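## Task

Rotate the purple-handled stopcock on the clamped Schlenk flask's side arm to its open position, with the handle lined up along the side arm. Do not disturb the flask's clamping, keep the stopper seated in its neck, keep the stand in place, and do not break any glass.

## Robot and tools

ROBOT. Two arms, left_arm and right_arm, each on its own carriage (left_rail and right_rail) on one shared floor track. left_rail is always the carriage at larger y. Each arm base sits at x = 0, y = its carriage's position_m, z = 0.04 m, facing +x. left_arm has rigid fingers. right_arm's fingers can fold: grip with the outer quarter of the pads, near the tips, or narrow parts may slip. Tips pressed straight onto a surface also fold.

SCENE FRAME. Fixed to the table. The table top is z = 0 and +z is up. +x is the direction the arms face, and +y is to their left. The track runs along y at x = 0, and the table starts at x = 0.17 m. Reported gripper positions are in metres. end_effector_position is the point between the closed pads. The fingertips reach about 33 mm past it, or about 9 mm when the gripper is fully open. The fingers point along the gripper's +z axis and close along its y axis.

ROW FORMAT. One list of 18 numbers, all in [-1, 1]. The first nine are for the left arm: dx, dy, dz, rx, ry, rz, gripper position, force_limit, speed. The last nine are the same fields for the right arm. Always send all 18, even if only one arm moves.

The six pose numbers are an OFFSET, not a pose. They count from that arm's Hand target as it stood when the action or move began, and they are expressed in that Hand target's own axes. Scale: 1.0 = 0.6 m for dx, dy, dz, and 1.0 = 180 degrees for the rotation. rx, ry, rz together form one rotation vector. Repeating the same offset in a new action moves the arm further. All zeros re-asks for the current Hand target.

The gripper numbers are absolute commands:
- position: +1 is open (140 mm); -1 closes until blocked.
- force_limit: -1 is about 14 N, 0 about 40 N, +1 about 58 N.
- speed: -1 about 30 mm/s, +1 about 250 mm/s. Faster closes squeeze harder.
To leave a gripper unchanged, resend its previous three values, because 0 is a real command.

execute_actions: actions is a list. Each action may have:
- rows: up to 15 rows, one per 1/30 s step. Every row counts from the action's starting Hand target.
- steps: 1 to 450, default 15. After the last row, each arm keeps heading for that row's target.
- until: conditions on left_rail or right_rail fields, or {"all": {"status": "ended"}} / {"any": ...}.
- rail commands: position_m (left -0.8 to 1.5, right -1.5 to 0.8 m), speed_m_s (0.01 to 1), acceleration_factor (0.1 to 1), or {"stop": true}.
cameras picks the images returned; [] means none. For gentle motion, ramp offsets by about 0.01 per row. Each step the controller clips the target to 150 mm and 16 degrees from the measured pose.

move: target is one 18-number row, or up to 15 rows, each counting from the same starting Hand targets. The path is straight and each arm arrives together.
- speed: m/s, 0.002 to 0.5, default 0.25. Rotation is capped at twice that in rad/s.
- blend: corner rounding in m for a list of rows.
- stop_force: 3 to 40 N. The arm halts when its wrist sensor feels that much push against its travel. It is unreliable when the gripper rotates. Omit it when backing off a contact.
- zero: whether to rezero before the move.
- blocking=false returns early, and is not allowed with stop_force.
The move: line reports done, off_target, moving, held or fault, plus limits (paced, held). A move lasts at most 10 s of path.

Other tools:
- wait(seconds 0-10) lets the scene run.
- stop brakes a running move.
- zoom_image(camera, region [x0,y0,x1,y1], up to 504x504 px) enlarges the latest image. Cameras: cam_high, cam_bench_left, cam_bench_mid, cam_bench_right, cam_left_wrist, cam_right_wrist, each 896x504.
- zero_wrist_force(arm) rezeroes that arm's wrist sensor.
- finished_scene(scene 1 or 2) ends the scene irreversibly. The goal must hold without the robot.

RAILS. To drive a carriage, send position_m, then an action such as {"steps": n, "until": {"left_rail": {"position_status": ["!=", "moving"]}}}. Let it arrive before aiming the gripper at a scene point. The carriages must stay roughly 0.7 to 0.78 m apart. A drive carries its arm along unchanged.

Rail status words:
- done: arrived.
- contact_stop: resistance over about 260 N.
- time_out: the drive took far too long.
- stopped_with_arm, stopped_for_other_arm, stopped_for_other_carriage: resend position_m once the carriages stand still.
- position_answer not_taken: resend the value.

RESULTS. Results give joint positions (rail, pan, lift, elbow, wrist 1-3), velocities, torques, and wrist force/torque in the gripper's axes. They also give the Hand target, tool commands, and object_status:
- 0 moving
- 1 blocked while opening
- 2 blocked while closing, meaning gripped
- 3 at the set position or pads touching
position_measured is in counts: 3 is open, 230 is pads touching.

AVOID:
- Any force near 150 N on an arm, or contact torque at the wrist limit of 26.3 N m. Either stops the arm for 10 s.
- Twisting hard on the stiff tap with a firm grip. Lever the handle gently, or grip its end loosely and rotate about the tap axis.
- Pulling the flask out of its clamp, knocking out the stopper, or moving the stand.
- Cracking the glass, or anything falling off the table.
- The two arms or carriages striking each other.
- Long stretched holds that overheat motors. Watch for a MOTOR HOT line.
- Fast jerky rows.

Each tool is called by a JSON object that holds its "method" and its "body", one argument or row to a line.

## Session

{"method": "execute_actions", "body": {
  "actions": []
}}

Scene clock: 0.00 s.
left_arm: end_effector_position=(+0.3456, +0.6984, +0.5800) position_measured=3 object_status=3 end_effector_quat_wxyz=(+0.000, +1.000, +0.000, +0.000) | right_arm: end_effector_position=(+0.3456, -1.3351, +0.5800) position_measured=3 object_status=3 end_effector_quat_wxyz=(+0.000, +1.000, +0.000, +0.000)
Joint positions: left_arm=[0.671 -0.316 -1.725 0.971 -0.816 -1.571 2.826] | right_arm=[-1.362 -0.316 -1.725 0.971 -0.816 -1.571 2.826]
Joint velocities: within noise
Joint torques (N m): no reading
Wrist force (N): no reading
Wrist torque (N m): no reading
Wrist force, peak (N): no reading
Hand target: left_arm +0.3456, +0.6984, +0.5800; +0.000, +1.000, +0.000, +0.000 | right_arm +0.3456, -1.3351, +0.5800; +0.000, +1.000, +0.000, +0.000
Tool commands: left_gripper/position=+1.0 left_gripper/force_limit=+1.0 left_gripper/speed=+1.0 right_gripper/position=+1.0 right_gripper/force_limit=+1.0 right_gripper/speed=+1.0
left_rail: position_m=0.671 position_status=done
right_rail: position_m=-1.362 position_status=done
camera_calibration:
cam_left_wrist: T_world_to_cam=[[-0.0265538, -0.998538, -0.0470784, 0.750006], [-0.954746, 0.0113767, 0.297206, 0.165161], [-0.296236, 0.0528398, -0.953652, 0.761451], [0, 0, 0, 1]] pos_world=[0.403171, 0.706795, 0.712382]
cam_right_wrist: T_world_to_cam=[[-0.031272, -0.999466, 0.0094295, -1.31715], [-0.949091, 0.0326518, 0.313305, 0.202106], [-0.313446, 0.000848234, -0.949606, 0.80498], [0, 0, 0, 1]] pos_world=[0.402945, -1.32372, 0.713512]

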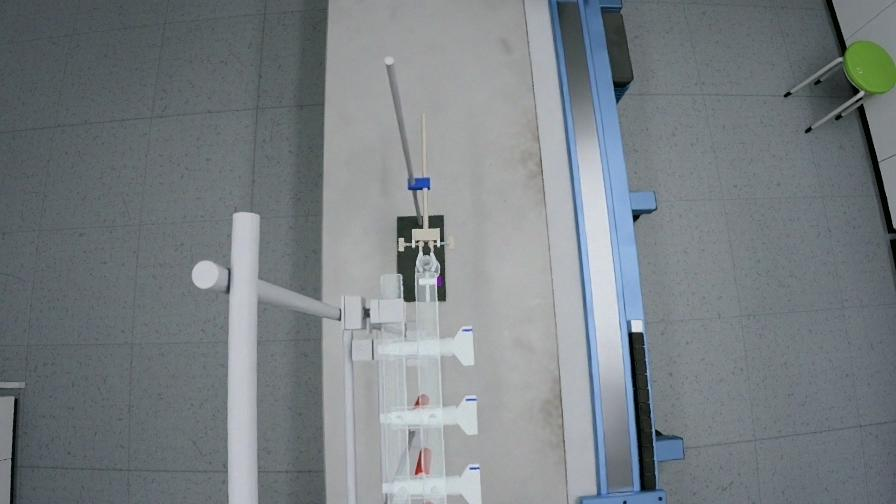

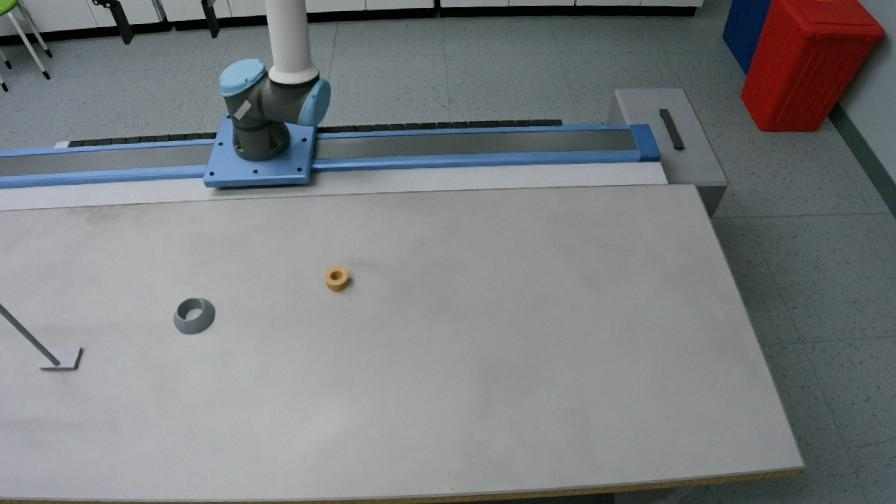

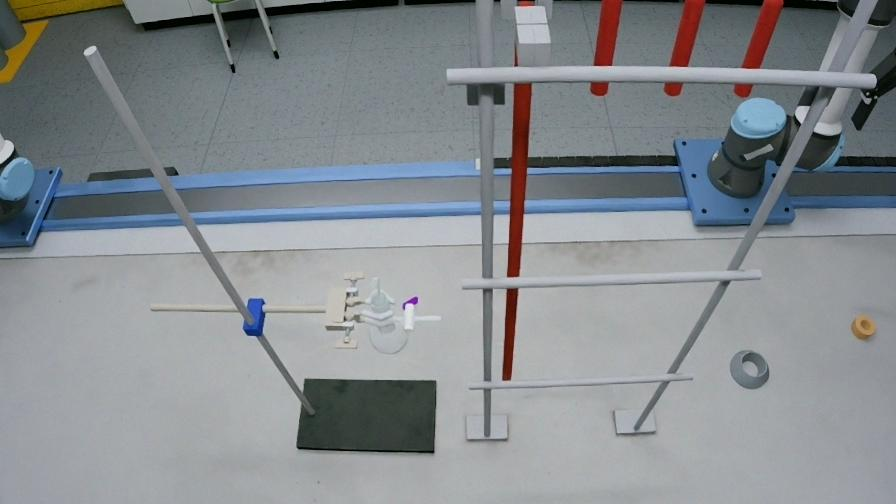

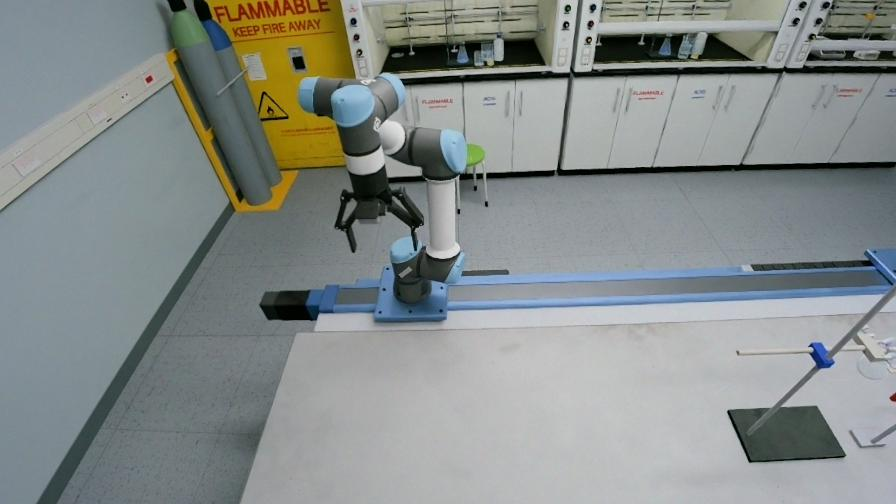

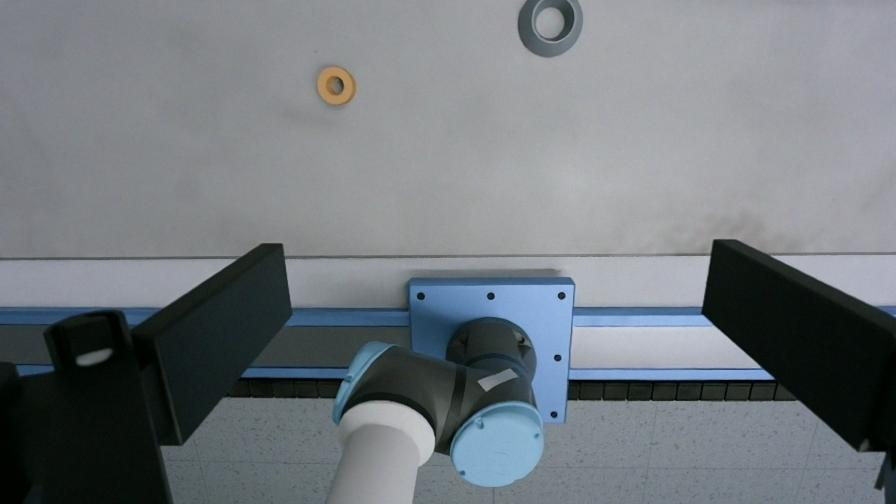

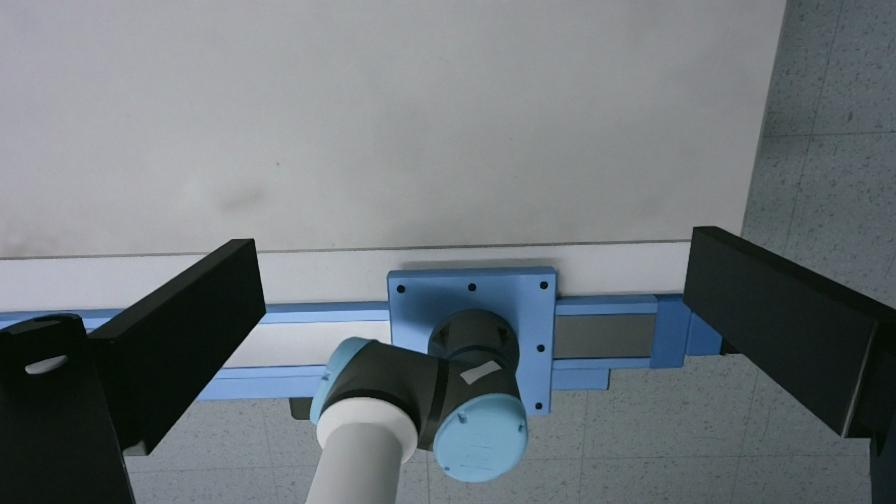

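{"method": "zoom_image", "body": {
  "camera": "cam_bench_mid",
  "region": [320, 260, 460, 360]
}}

{"method": "zoom_image", "body": {
  "camera": "cam_bench_mid",
  "region": [390, 280, 450, 340]
}}

{"method": "zoom_image", "body": {
  "camera": "cam_high",
  "region": [395, 240, 475, 300]
}}

{"method": "zoom_image", "body": {
  "camera": "cam_bench_right",
  "region": [800, 310, 896, 390]
}}

Scaled by 3.600.

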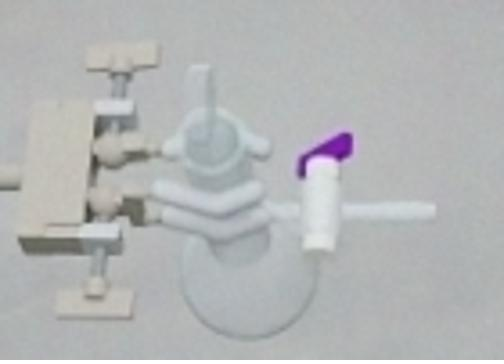

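Scaled by 8.400.

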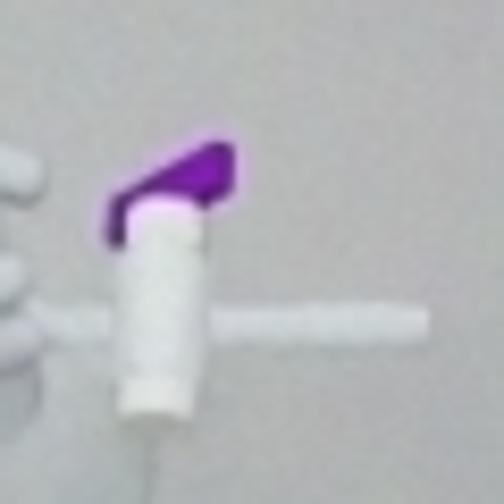

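Scaled by 6.300.

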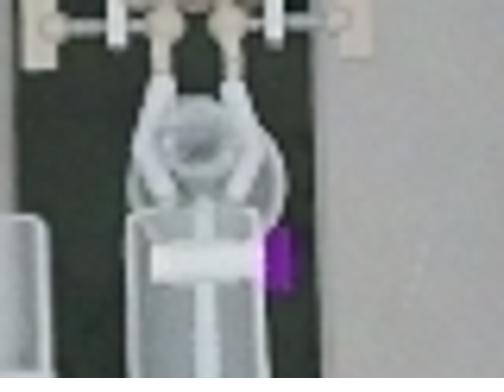

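Scaled by 5.250.

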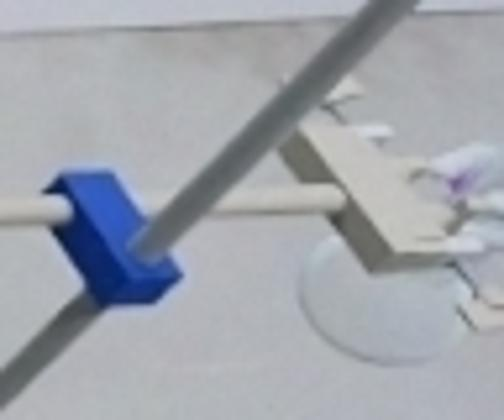

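{"method": "move", "body": {
  "target": [0.025, -0.4, 0.35, 0, 0.5, 0, -0.45, -1, 0, 0, 0, 0, 0, 0, 0, 1, 1, 1],
  "speed": 0.35,
  "cameras": ["cam_left_wrist"]
}}

Scene clock: 12.83 s.
left_arm: end_effector_position=(+0.3606, +0.9384, +0.3700) position_measured=186 object_status=3 end_effector_quat_wxyz=(+0.000, +0.707, +0.000, +0.707) | right_arm: end_effector_position=(+0.3456, -1.3351, +0.5800) position_measured=3 object_status=3 end_effector_quat_wxyz=(+0.000, +1.000, +0.000, +0.000)
Joint positions: left_arm=[0.671 0.875 -1.419 2.534 -4.257 -2.446 3.142] | right_arm=[-1.362 -0.316 -1.725 0.971 -0.816 -1.571 2.826]
Joint velocities: within noise
Joint torques (N m): left_arm=[13.22 -11.24 -21.91 -4.18 -1.62 -1.65] | right_arm=[0.18 -13.13 -16.95 -3.7 0.25 0.23]
Wrist force (N): left_arm=[4.3 -2.2 5.3] | right_arm=[0.2 0.3 -0.1]
Wrist torque (N m): left_arm=[-0.89 -0.08 0.46] | right_arm=[0.06 -0.04 0.01]
Wrist force, peak (N): left_arm=[4.5 -2.2 5.3] | right_arm=[0.1 -0.1 -0.7]
Hand target: left_arm +0.3606, +0.9384, +0.3700; +0.000, +0.707, +0.000, +0.707 | right_arm +0.3456, -1.3351, +0.5800; +0.000, +1.000, +0.000, +0.000
Off the commanded pose: left_arm 0.000 m, 0 deg | right_arm 0.000 m, 0 deg.
left_rail: position_m=0.671 position_status=done
right_rail: position_m=-1.362 position_status=done
move: done
camera_calibration:
cam_left_wrist: T_world_to_cam=[[0.0470964, -0.998537, -0.0265751, 0.946014], [-0.297336, 0.0113846, -0.954705, 0.465312], [0.953611, 0.0528648, -0.296364, -0.140973], [0, 0, 0, 1]] pos_world=[0.228233, 0.946785, 0.427597]
Images, in order (width x height): cam_left_wrist 896x504.

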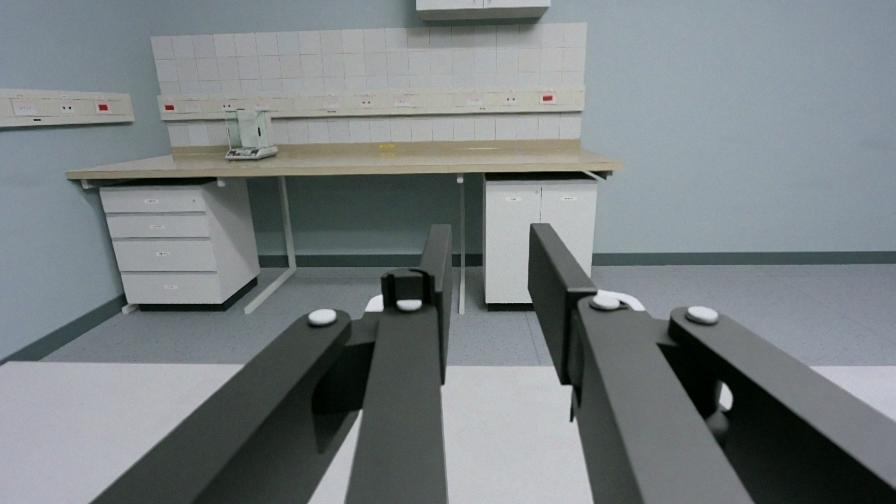

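{"method": "execute_actions", "body": {
  "actions": [
    {"left_rail": {"position_m": -0.364, "speed_m_s": 0.6, "acceleration_factor": 0.5}, "steps": 200, "until": {"left_rail": {"position_status": ["!=", "moving"]}}}
  ],
  "cameras": ["cam_left_wrist", "cam_bench_mid", "cam_high"]
}}

{"method": "zoom_image", "body": {
  "camera": "cam_left_wrist",
  "region": [400, 130, 600, 330]
}}

{"method": "zoom_image", "body": {
  "camera": "cam_bench_mid",
  "region": [380, 200, 480, 350]
}}

{"method": "zoom_image", "body": {
  "camera": "cam_high",
  "region": [400, 240, 520, 320]
}}

Scene clock: 17.17 s.
left_arm: end_effector_position=(+0.3606, -0.0967, +0.3700) position_measured=186 object_status=3 end_effector_quat_wxyz=(+0.000, +0.707, +0.000, +0.707) end_effector_velocity=(+0.000, -0.001, +0.000) end_effector_angular_velocity=(+0.001, -0.001, +0.001) | right_arm: end_effector_position=(+0.3456, -1.3351, +0.5800) position_measured=3 object_status=3 end_effector_quat_wxyz=(+0.000, +1.000, +0.000, +0.000)
Joint positions: left_arm=[-0.364 0.875 -1.419 2.534 -4.257 -2.446 3.142] | right_arm=[-1.362 -0.316 -1.725 0.971 -0.816 -1.571 2.826]
Joint velocities: left_arm=[-0.001 0 0 0 -0.002 0.001 0] | right_arm=[within noise]
Joint torques (N m): left_arm=[10 -12.6 -12.04 -2.07 1.48 -1.67] | right_arm=[0.29 -13.69 -13.96 -3.75 0.19 0.16]
Wrist force (N): left_arm=[4.4 -2.2 5.1] | right_arm=[0.0 -0.2 0.0]
Wrist torque (N m): left_arm=[-0.90 -0.10 0.46] | right_arm=[-0.04 0.00 0.00]
Wrist force, peak (N): left_arm=[4.2 -3.7 5.4] | right_arm=[0.1 -0.2 -0.6]
Hand target: left_arm +0.3606, -0.0967, +0.3700; +0.000, +0.707, +0.000, +0.707 | right_arm +0.3456, -1.3351, +0.5800; +0.000, +1.000, +0.000, +0.000
Tool commands: left_gripper/position=-0.45 left_gripper/force_limit=-1.0 left_gripper/speed=+0.0 right_gripper/position=+1.0 right_gripper/force_limit=+1.0 right_gripper/speed=+1.0
Off the commanded pose: left_arm 0.000 m, 0 deg | right_arm 0.000 m, 0 deg.
left_rail: position_m=-0.364 speed_m_s=0.60 position_status=done
right_rail: position_m=-1.362 position_status=done
camera_calibration:
cam_left_wrist: T_world_to_cam=[[0.047082, -0.998538, -0.0265629, -0.0875191], [-0.297194, 0.011385, -0.954749, 0.477065], [0.953655, 0.0528459, -0.296224, -0.0863285], [0, 0, 0, 1]] pos_world=[0.228229, -0.0882604, 0.42758]
Images, in order (width x height): cam_high 896x504, cam_bench_mid 896x504, cam_left_wrist 896x504.

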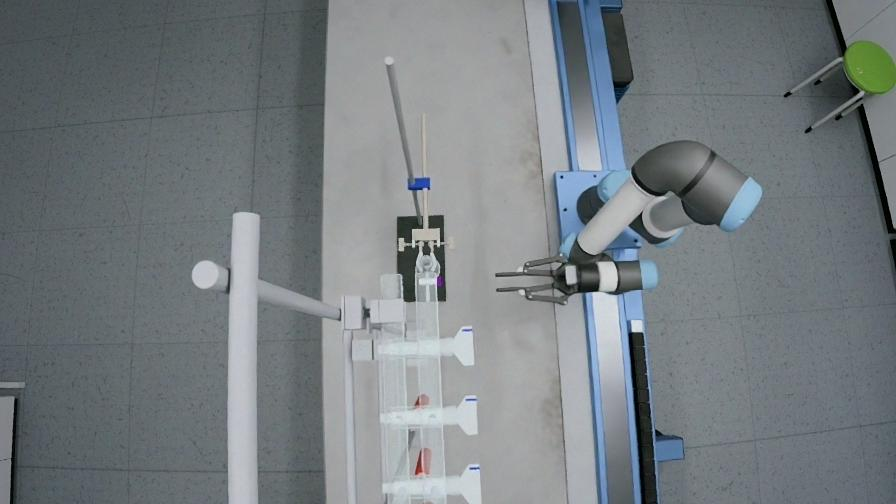

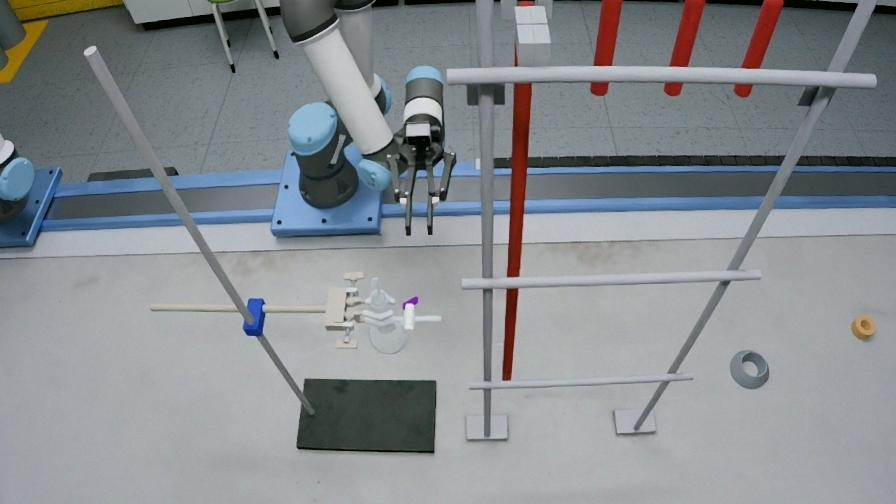

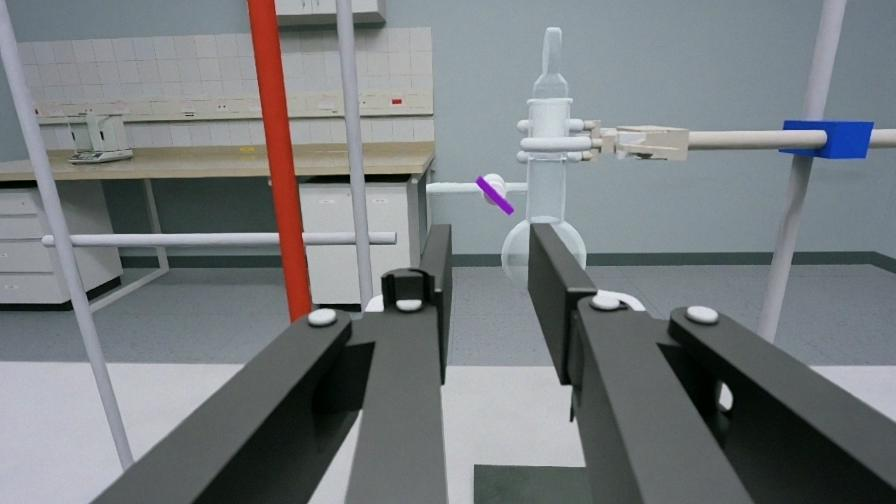

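Scaled by 2.520.

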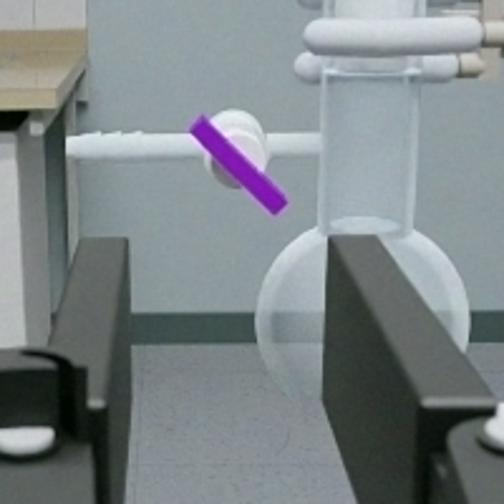

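Scaled by 3.360.

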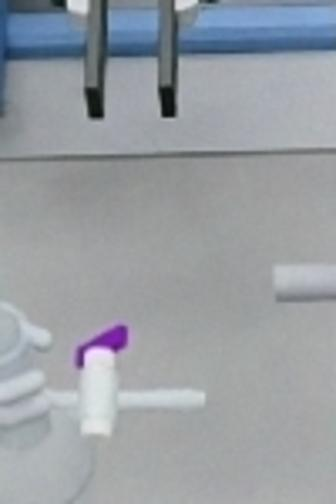

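Scaled by 4.200.

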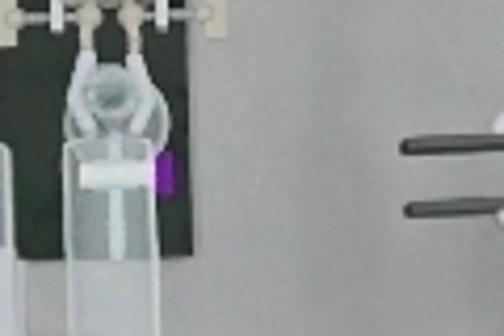

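{"method": "zoom_image", "body": {
  "camera": "cam_left_wrist",
  "region": [460, 160, 540, 230]
}}

{"method": "zoom_image", "body": {
  "camera": "cam_left_wrist",
  "region": [415, 150, 575, 230]
}}

{"method": "zoom_image", "body": {
  "camera": "cam_high",
  "region": [420, 265, 460, 295]
}}

{"method": "zoom_image", "body": {
  "camera": "cam_bench_mid",
  "region": [390, 285, 450, 335]
}}

Scaled by 6.300.

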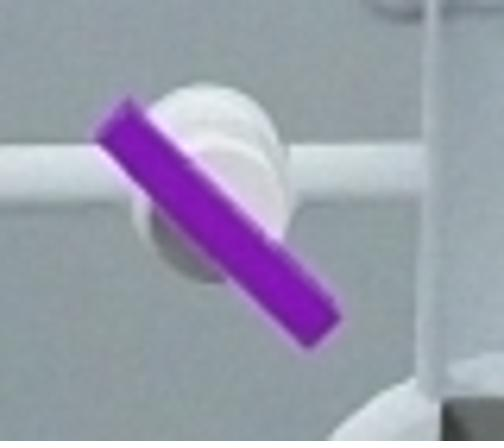

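Scaled by 3.150.

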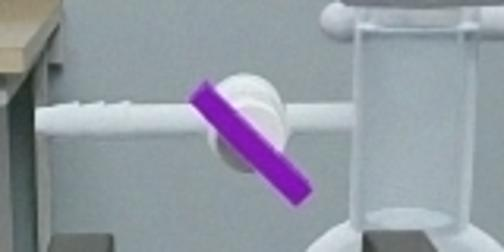

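Scaled by 12.600.

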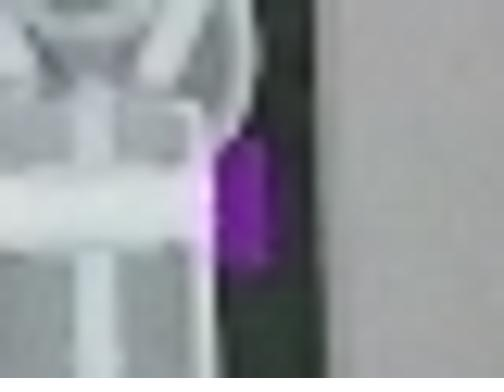

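Scaled by 8.400.

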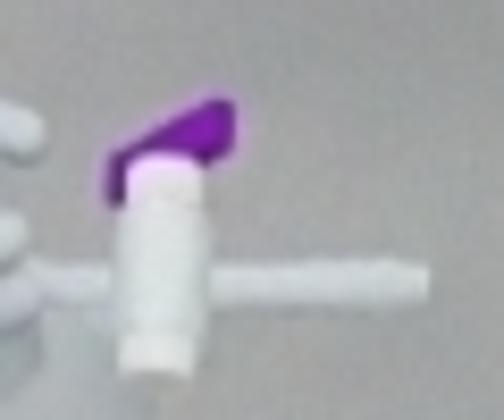

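{"method": "move", "body": {
  "target": [-0.00267, 0.0075, 0.15733, -0.02122, -0.00815, -0.23324, -0.45, -1, 0, 0, 0, 0, 0, 0, 0, 1, 1, 1],
  "speed": 0.25,
  "cameras": ["cam_left_wrist", "cam_bench_mid", "cam_high"]
}}

{"method": "zoom_image", "body": {
  "camera": "cam_left_wrist",
  "region": [420, 140, 580, 260]
}}

{"method": "zoom_image", "body": {
  "camera": "cam_high",
  "region": [410, 255, 510, 305]
}}

{"method": "zoom_image", "body": {
  "camera": "cam_bench_mid",
  "region": [380, 230, 470, 330]
}}

Scene clock: 30.63 s.
left_arm: end_effector_position=(+0.4550, -0.1013, +0.3684) position_measured=186 object_status=3 end_effector_quat_wxyz=(+0.276, +0.669, +0.230, +0.651) | right_arm: end_effector_position=(+0.3456, -1.3351, +0.5800) position_measured=3 object_status=3 end_effector_quat_wxyz=(+0.000, +1.000, +0.000, +0.000)
Joint positions: left_arm=[-0.364 0.67 -1.322 2.401 -4.22 -2.31 2.409] | right_arm=[-1.362 -0.316 -1.725 0.971 -0.816 -1.571 2.826]
Joint velocities: within noise
Joint torques (N m): left_arm=[-14.63 -15.22 -22.88 -4.3 1.57 -1.71] | right_arm=[0.99 -13.28 -15.11 -3.72 0.23 0.31]
Wrist force (N): left_arm=[4.2 -0.9 4.4] | right_arm=[0.2 0.2 -0.1]
Wrist torque (N m): left_arm=[-0.93 -0.18 0.00] | right_arm=[0.04 -0.06 0.01]
Wrist force, peak (N): left_arm=[4.5 -2.3 5.4] | right_arm=[0.0 0.0 -0.7]
Hand target: left_arm +0.4550, -0.1013, +0.3684; +0.276, +0.669, +0.230, +0.651 | right_arm +0.3456, -1.3351, +0.5800; +0.000, +1.000, +0.000, +0.000
Off the commanded pose: left_arm 0.000 m, 0 deg | right_arm 0.000 m, 0 deg.
left_rail: position_m=-0.364 speed_m_s=0.60 position_status=done
right_rail: position_m=-1.362 position_status=done
move: done
camera_calibration:
cam_left_wrist: T_world_to_cam=[[-0.00600906, -0.761361, 0.6483, -0.297016], [-0.340492, -0.608014, -0.717205, 0.3731], [0.940228, -0.225051, -0.255584, -0.213568], [0, 0, 0, 1]] pos_world=[0.326055, -0.0473494, 0.405561]
Images, in order (width x height): cam_high 896x504, cam_bench_mid 896x504, cam_left_wrist 896x504.

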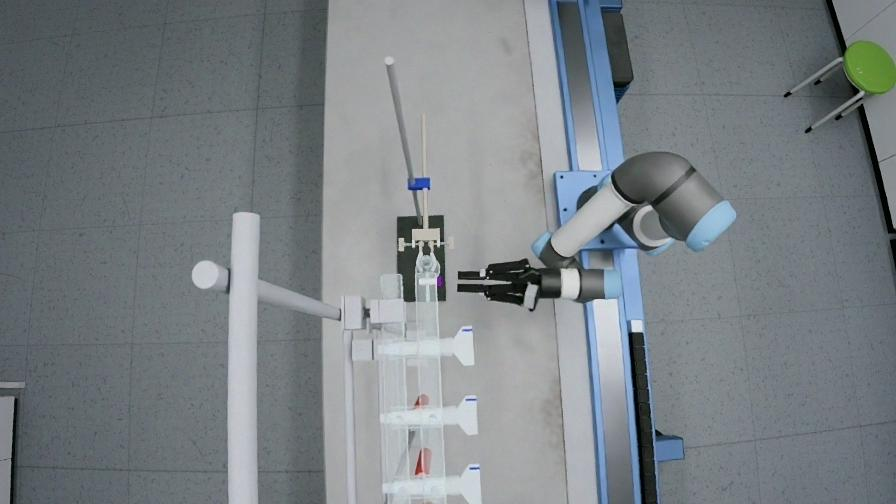

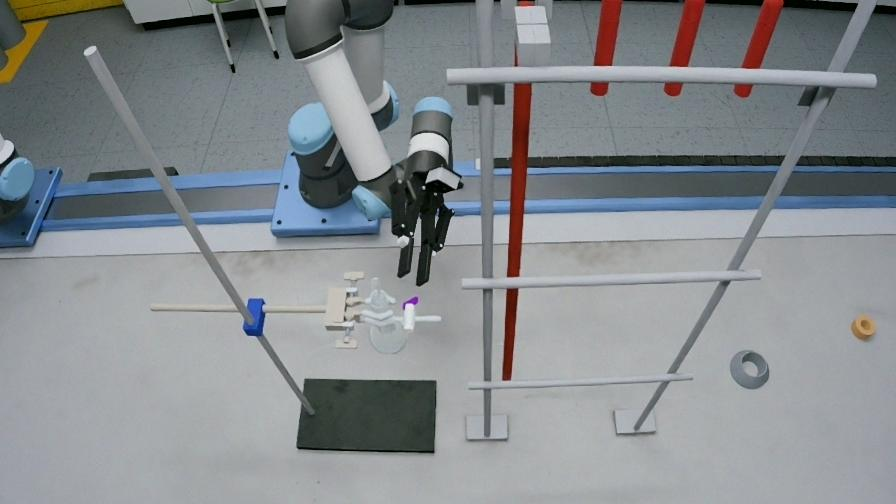

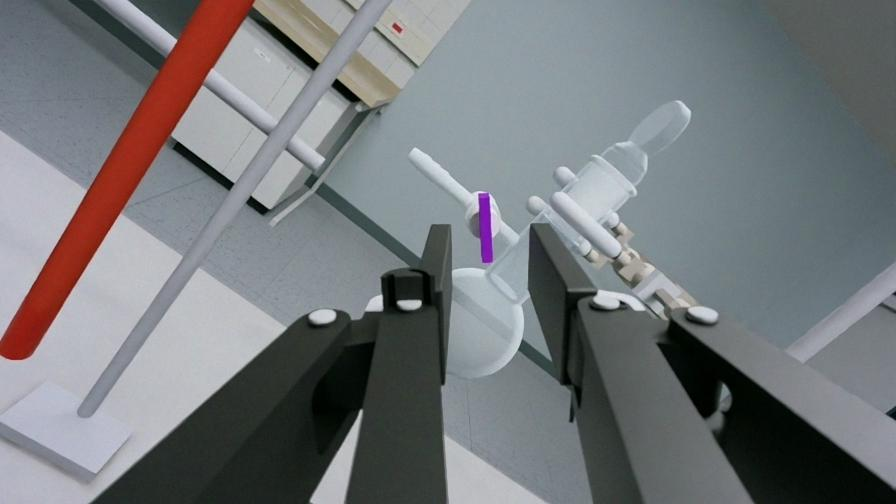

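Scaled by 3.150.

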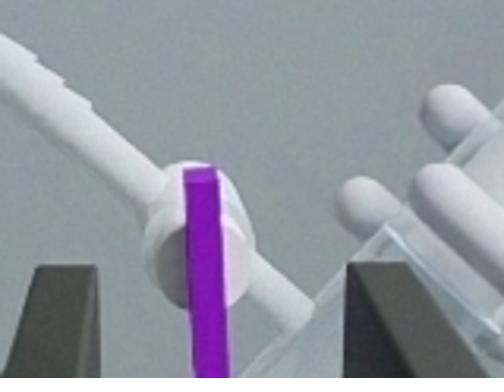

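Scaled by 5.040.

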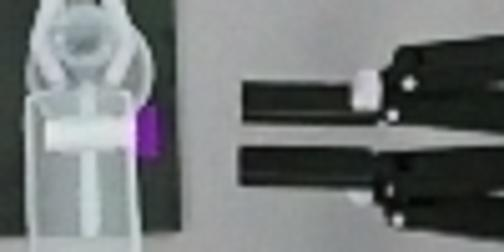

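Scaled by 5.040.

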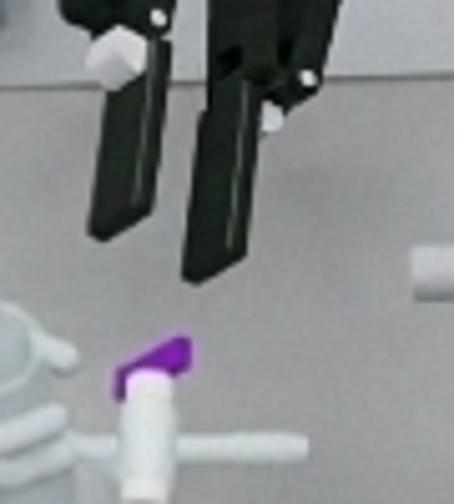

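{"method": "execute_actions", "body": {
  "actions": [],
  "cameras": ["cam_left_wrist", "cam_bench_mid", "cam_high"]
}}

Scene clock: 32.53 s.
left_arm: end_effector_position=(+0.4550, -0.1013, +0.3684) position_measured=186 object_status=3 end_effector_quat_wxyz=(+0.276, +0.669, +0.230, +0.651) | right_arm: end_effector_position=(+0.3456, -1.3351, +0.5800) position_measured=3 object_status=3 end_effector_quat_wxyz=(+0.000, +1.000, +0.000, +0.000)
Joint positions: left_arm=[-0.364 0.669 -1.322 2.401 -4.22 -2.31 2.409] | right_arm=[-1.362 -0.316 -1.725 0.971 -0.816 -1.571 2.826]
Joint velocities: within noise
Joint torques (N m): left_arm=[-14.1 -16.09 -19.32 -3.78 1.44 -1.71] | right_arm=[1.26 -12.81 -15.18 -3.75 0.18 0.27]
Wrist force (N): left_arm=[4.0 -1.1 4.4] | right_arm=[-0.1 -0.1 -0.3]
Wrist torque (N m): left_arm=[-0.97 -0.13 -0.01] | right_arm=[-0.02 0.02 0.01]
Wrist force, peak (N): left_arm=[4.3 -1.2 4.3] | right_arm=[-0.5 0.2 -0.4]
Hand target: left_arm +0.4550, -0.1013, +0.3684; +0.276, +0.669, +0.230, +0.651 | right_arm +0.3456, -1.3351, +0.5800; +0.000, +1.000, +0.000, +0.000
Tool commands: left_gripper/position=-0.45 left_gripper/force_limit=-1.0 left_gripper/speed=+0.0 right_gripper/position=+1.0 right_gripper/force_limit=+1.0 right_gripper/speed=+1.0
Off the commanded pose: left_arm 0.000 m, 0 deg | right_arm 0.000 m, 0 deg.
left_rail: position_m=-0.364 speed_m_s=0.60 position_status=done
right_rail: position_m=-1.362 position_status=done
camera_calibration:
cam_left_wrist: T_world_to_cam=[[-0.0060329, -0.761258, 0.648421, -0.297039], [-0.340479, -0.608125, -0.717118, 0.373059], [0.940233, -0.2251, -0.255524, -0.213617], [0, 0, 0, 1]] pos_world=[0.326077, -0.047342, 0.40555]
Images, in order (width x height): cam_high 896x504, cam_bench_mid 896x504, cam_left_wrist 896x504.

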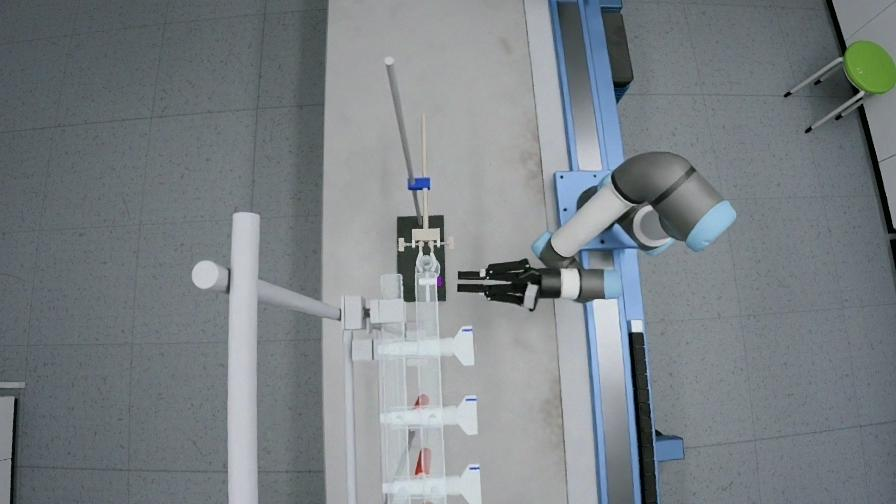

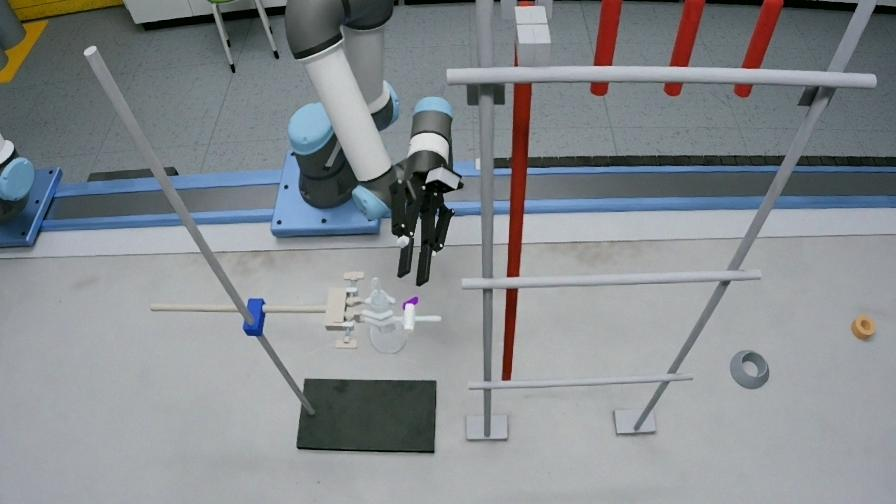

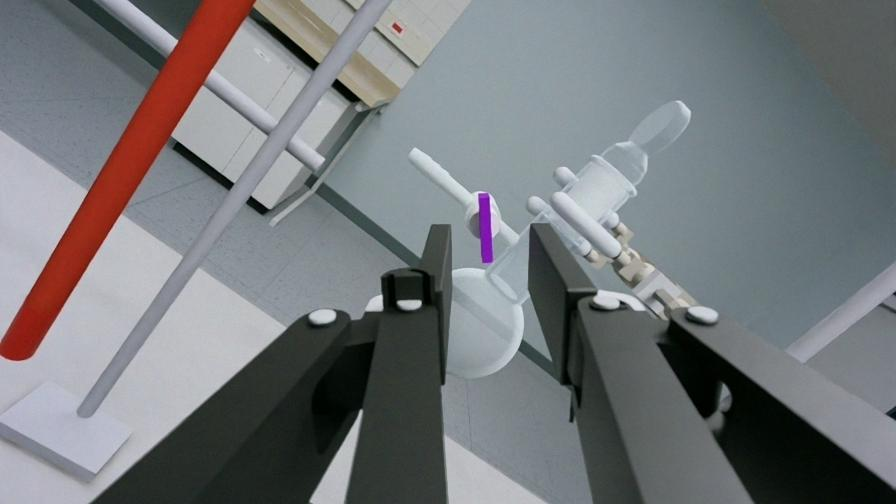

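{"method": "zoom_image", "body": {
  "camera": "cam_left_wrist",
  "region": [390, 130, 590, 270]
}}

{"method": "zoom_image", "body": {
  "camera": "cam_bench_mid",
  "region": [350, 240, 470, 340]
}}

Scaled by 2.520.

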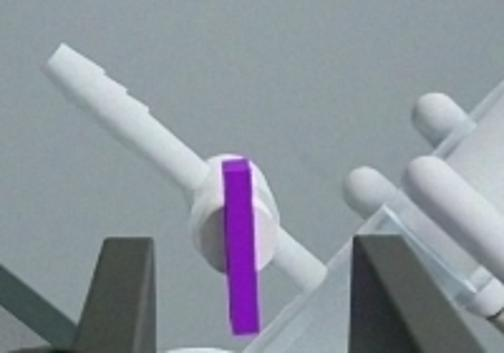

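Scaled by 4.200.

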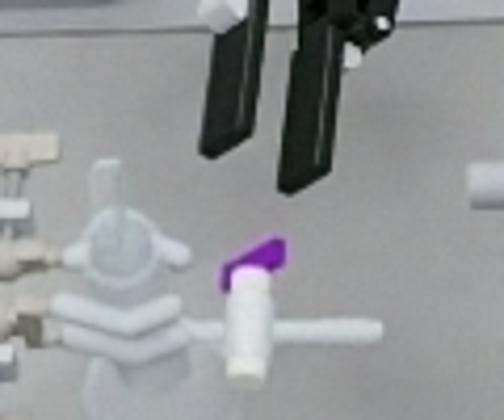

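{"method": "move", "body": {
  "target": [0.0015, -0.0006, 0.0417, 0, 0, -0.0189, -0.45, -1, 0, 0, 0, 0, 0, 0, 0, 1, 1, 1],
  "speed": 0.06,
  "stop_force": 6,
  "cameras": ["cam_left_wrist", "cam_bench_mid", "cam_high"]
}}

{"method": "zoom_image", "body": {
  "camera": "cam_left_wrist",
  "region": [400, 110, 580, 260]
}}

{"method": "zoom_image", "body": {
  "camera": "cam_bench_mid",
  "region": [370, 250, 450, 330]
}}

{"method": "zoom_image", "body": {
  "camera": "cam_high",
  "region": [400, 240, 500, 320]
}}

Scene clock: 36.83 s.
left_arm: end_effector_position=(+0.4800, -0.1021, +0.3688) position_measured=186 object_status=3 end_effector_quat_wxyz=(+0.295, +0.661, +0.250, +0.642) | right_arm: end_effector_position=(+0.3456, -1.3351, +0.5800) position_measured=3 object_status=3 end_effector_quat_wxyz=(+0.000, +1.000, +0.000, +0.000)
Joint positions: left_arm=[-0.364 0.616 -1.303 2.368 -4.207 -2.257 2.349] | right_arm=[-1.362 -0.316 -1.725 0.971 -0.816 -1.571 2.826]
Joint velocities: within noise
Joint torques (N m): left_arm=[-14.42 -16.51 -22.79 -0.21 1.51 -1.72] | right_arm=[1.25 -13.8 -15.56 -3.72 0.14 0.36]
Wrist force (N): left_arm=[4.1 -1.3 4.1] | right_arm=[0.2 -0.4 -0.3]
Wrist torque (N m): left_arm=[-1.04 -0.16 -0.05] | right_arm=[-0.07 -0.05 0.01]
Wrist force, peak (N): left_arm=[4.2 -1.0 4.5] | right_arm=[0.1 0.1 -0.6]
Hand target: left_arm +0.4800, -0.1021, +0.3688; +0.295, +0.661, +0.250, +0.642 | right_arm +0.3456, -1.3351, +0.5800; +0.000, +1.000, +0.000, +0.000
Off the commanded pose: left_arm 0.000 m, 0 deg | right_arm 0.000 m, 0 deg.
left_rail: position_m=-0.364 speed_m_s=0.60 position_status=done
right_rail: position_m=-1.362 position_status=done
move: done
camera_calibration:
cam_left_wrist: T_world_to_cam=[[-0.00325974, -0.721532, 0.692374, -0.311318], [-0.343362, -0.649475, -0.678443, 0.364246], [0.939198, -0.239946, -0.245629, -0.2419], [0, 0, 0, 1]] pos_world=[0.351245, -0.0460997, 0.403251]
Images, in order (width x height): cam_high 896x504, cam_bench_mid 896x504, cam_left_wrist 896x504.

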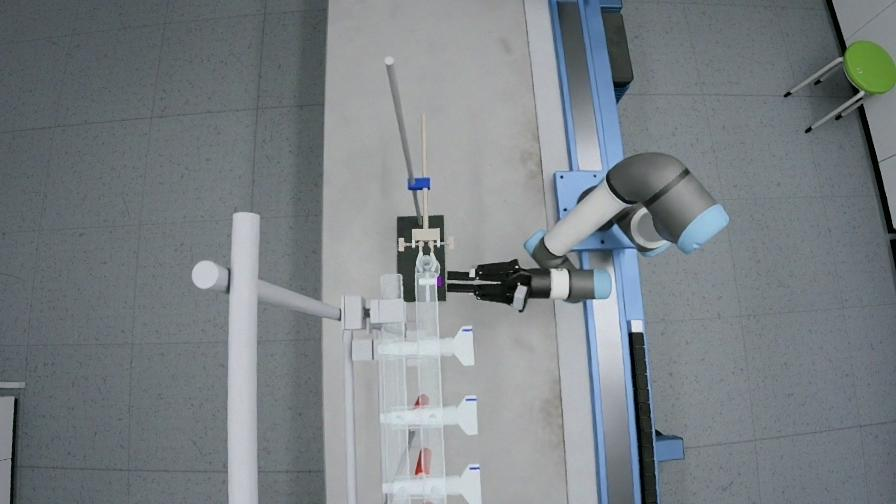

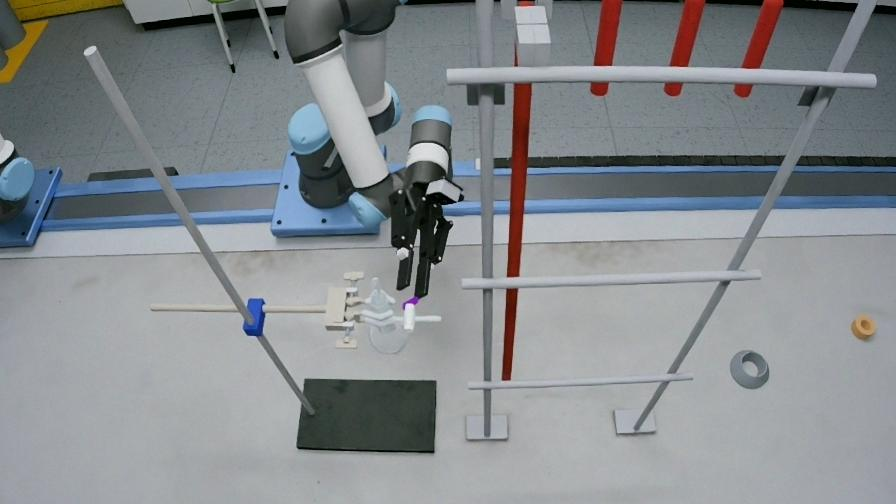

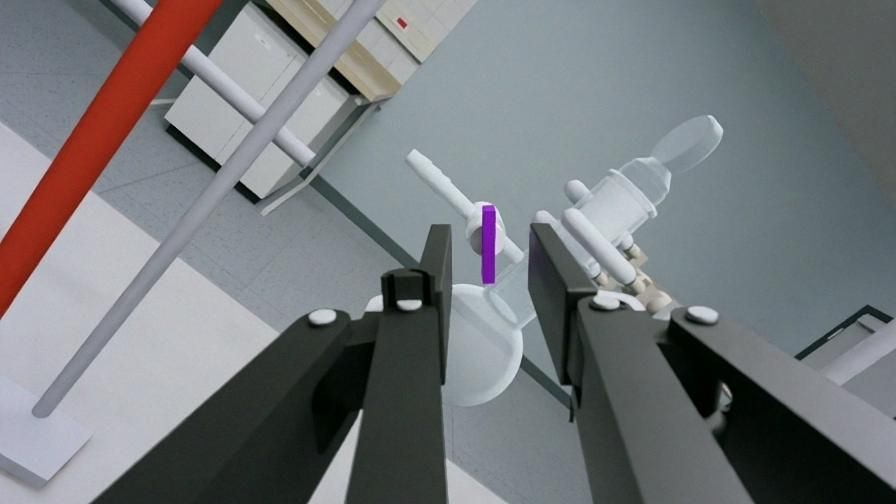

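Scaled by 2.800.

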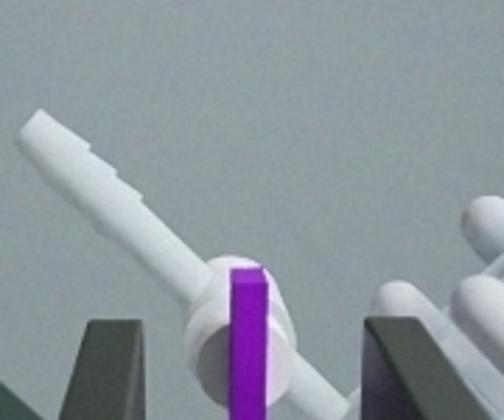

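Scaled by 6.300.

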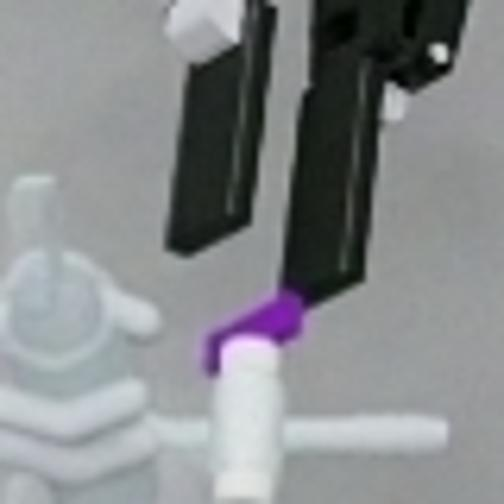

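Scaled by 5.040.

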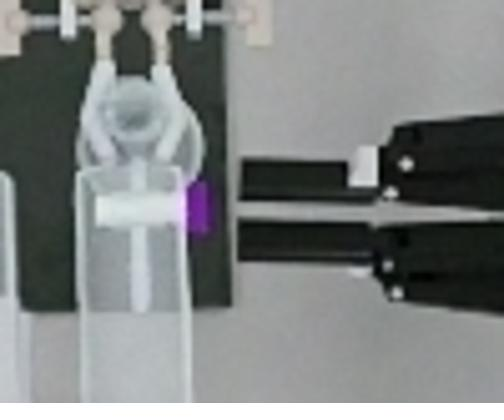

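{"method": "zoom_image", "body": {
  "camera": "cam_left_wrist",
  "region": [440, 195, 540, 295]
}}

{"method": "zoom_image", "body": {
  "camera": "cam_high",
  "region": [425, 262, 465, 302]
}}

Scaled by 5.040.

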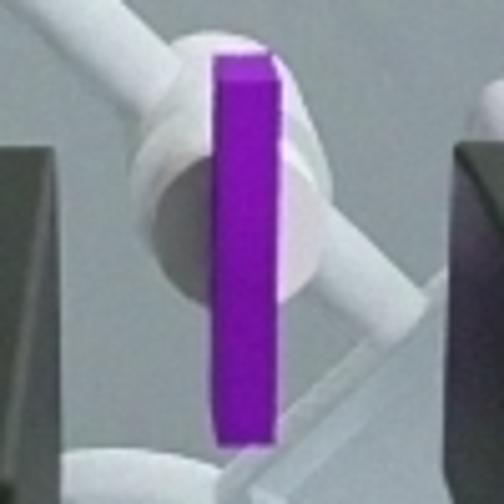

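Scaled by 12.600.

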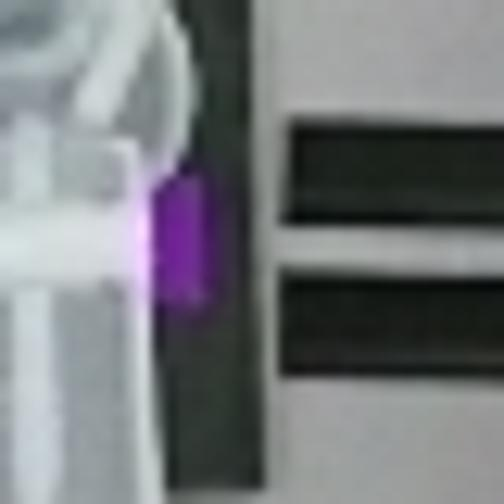

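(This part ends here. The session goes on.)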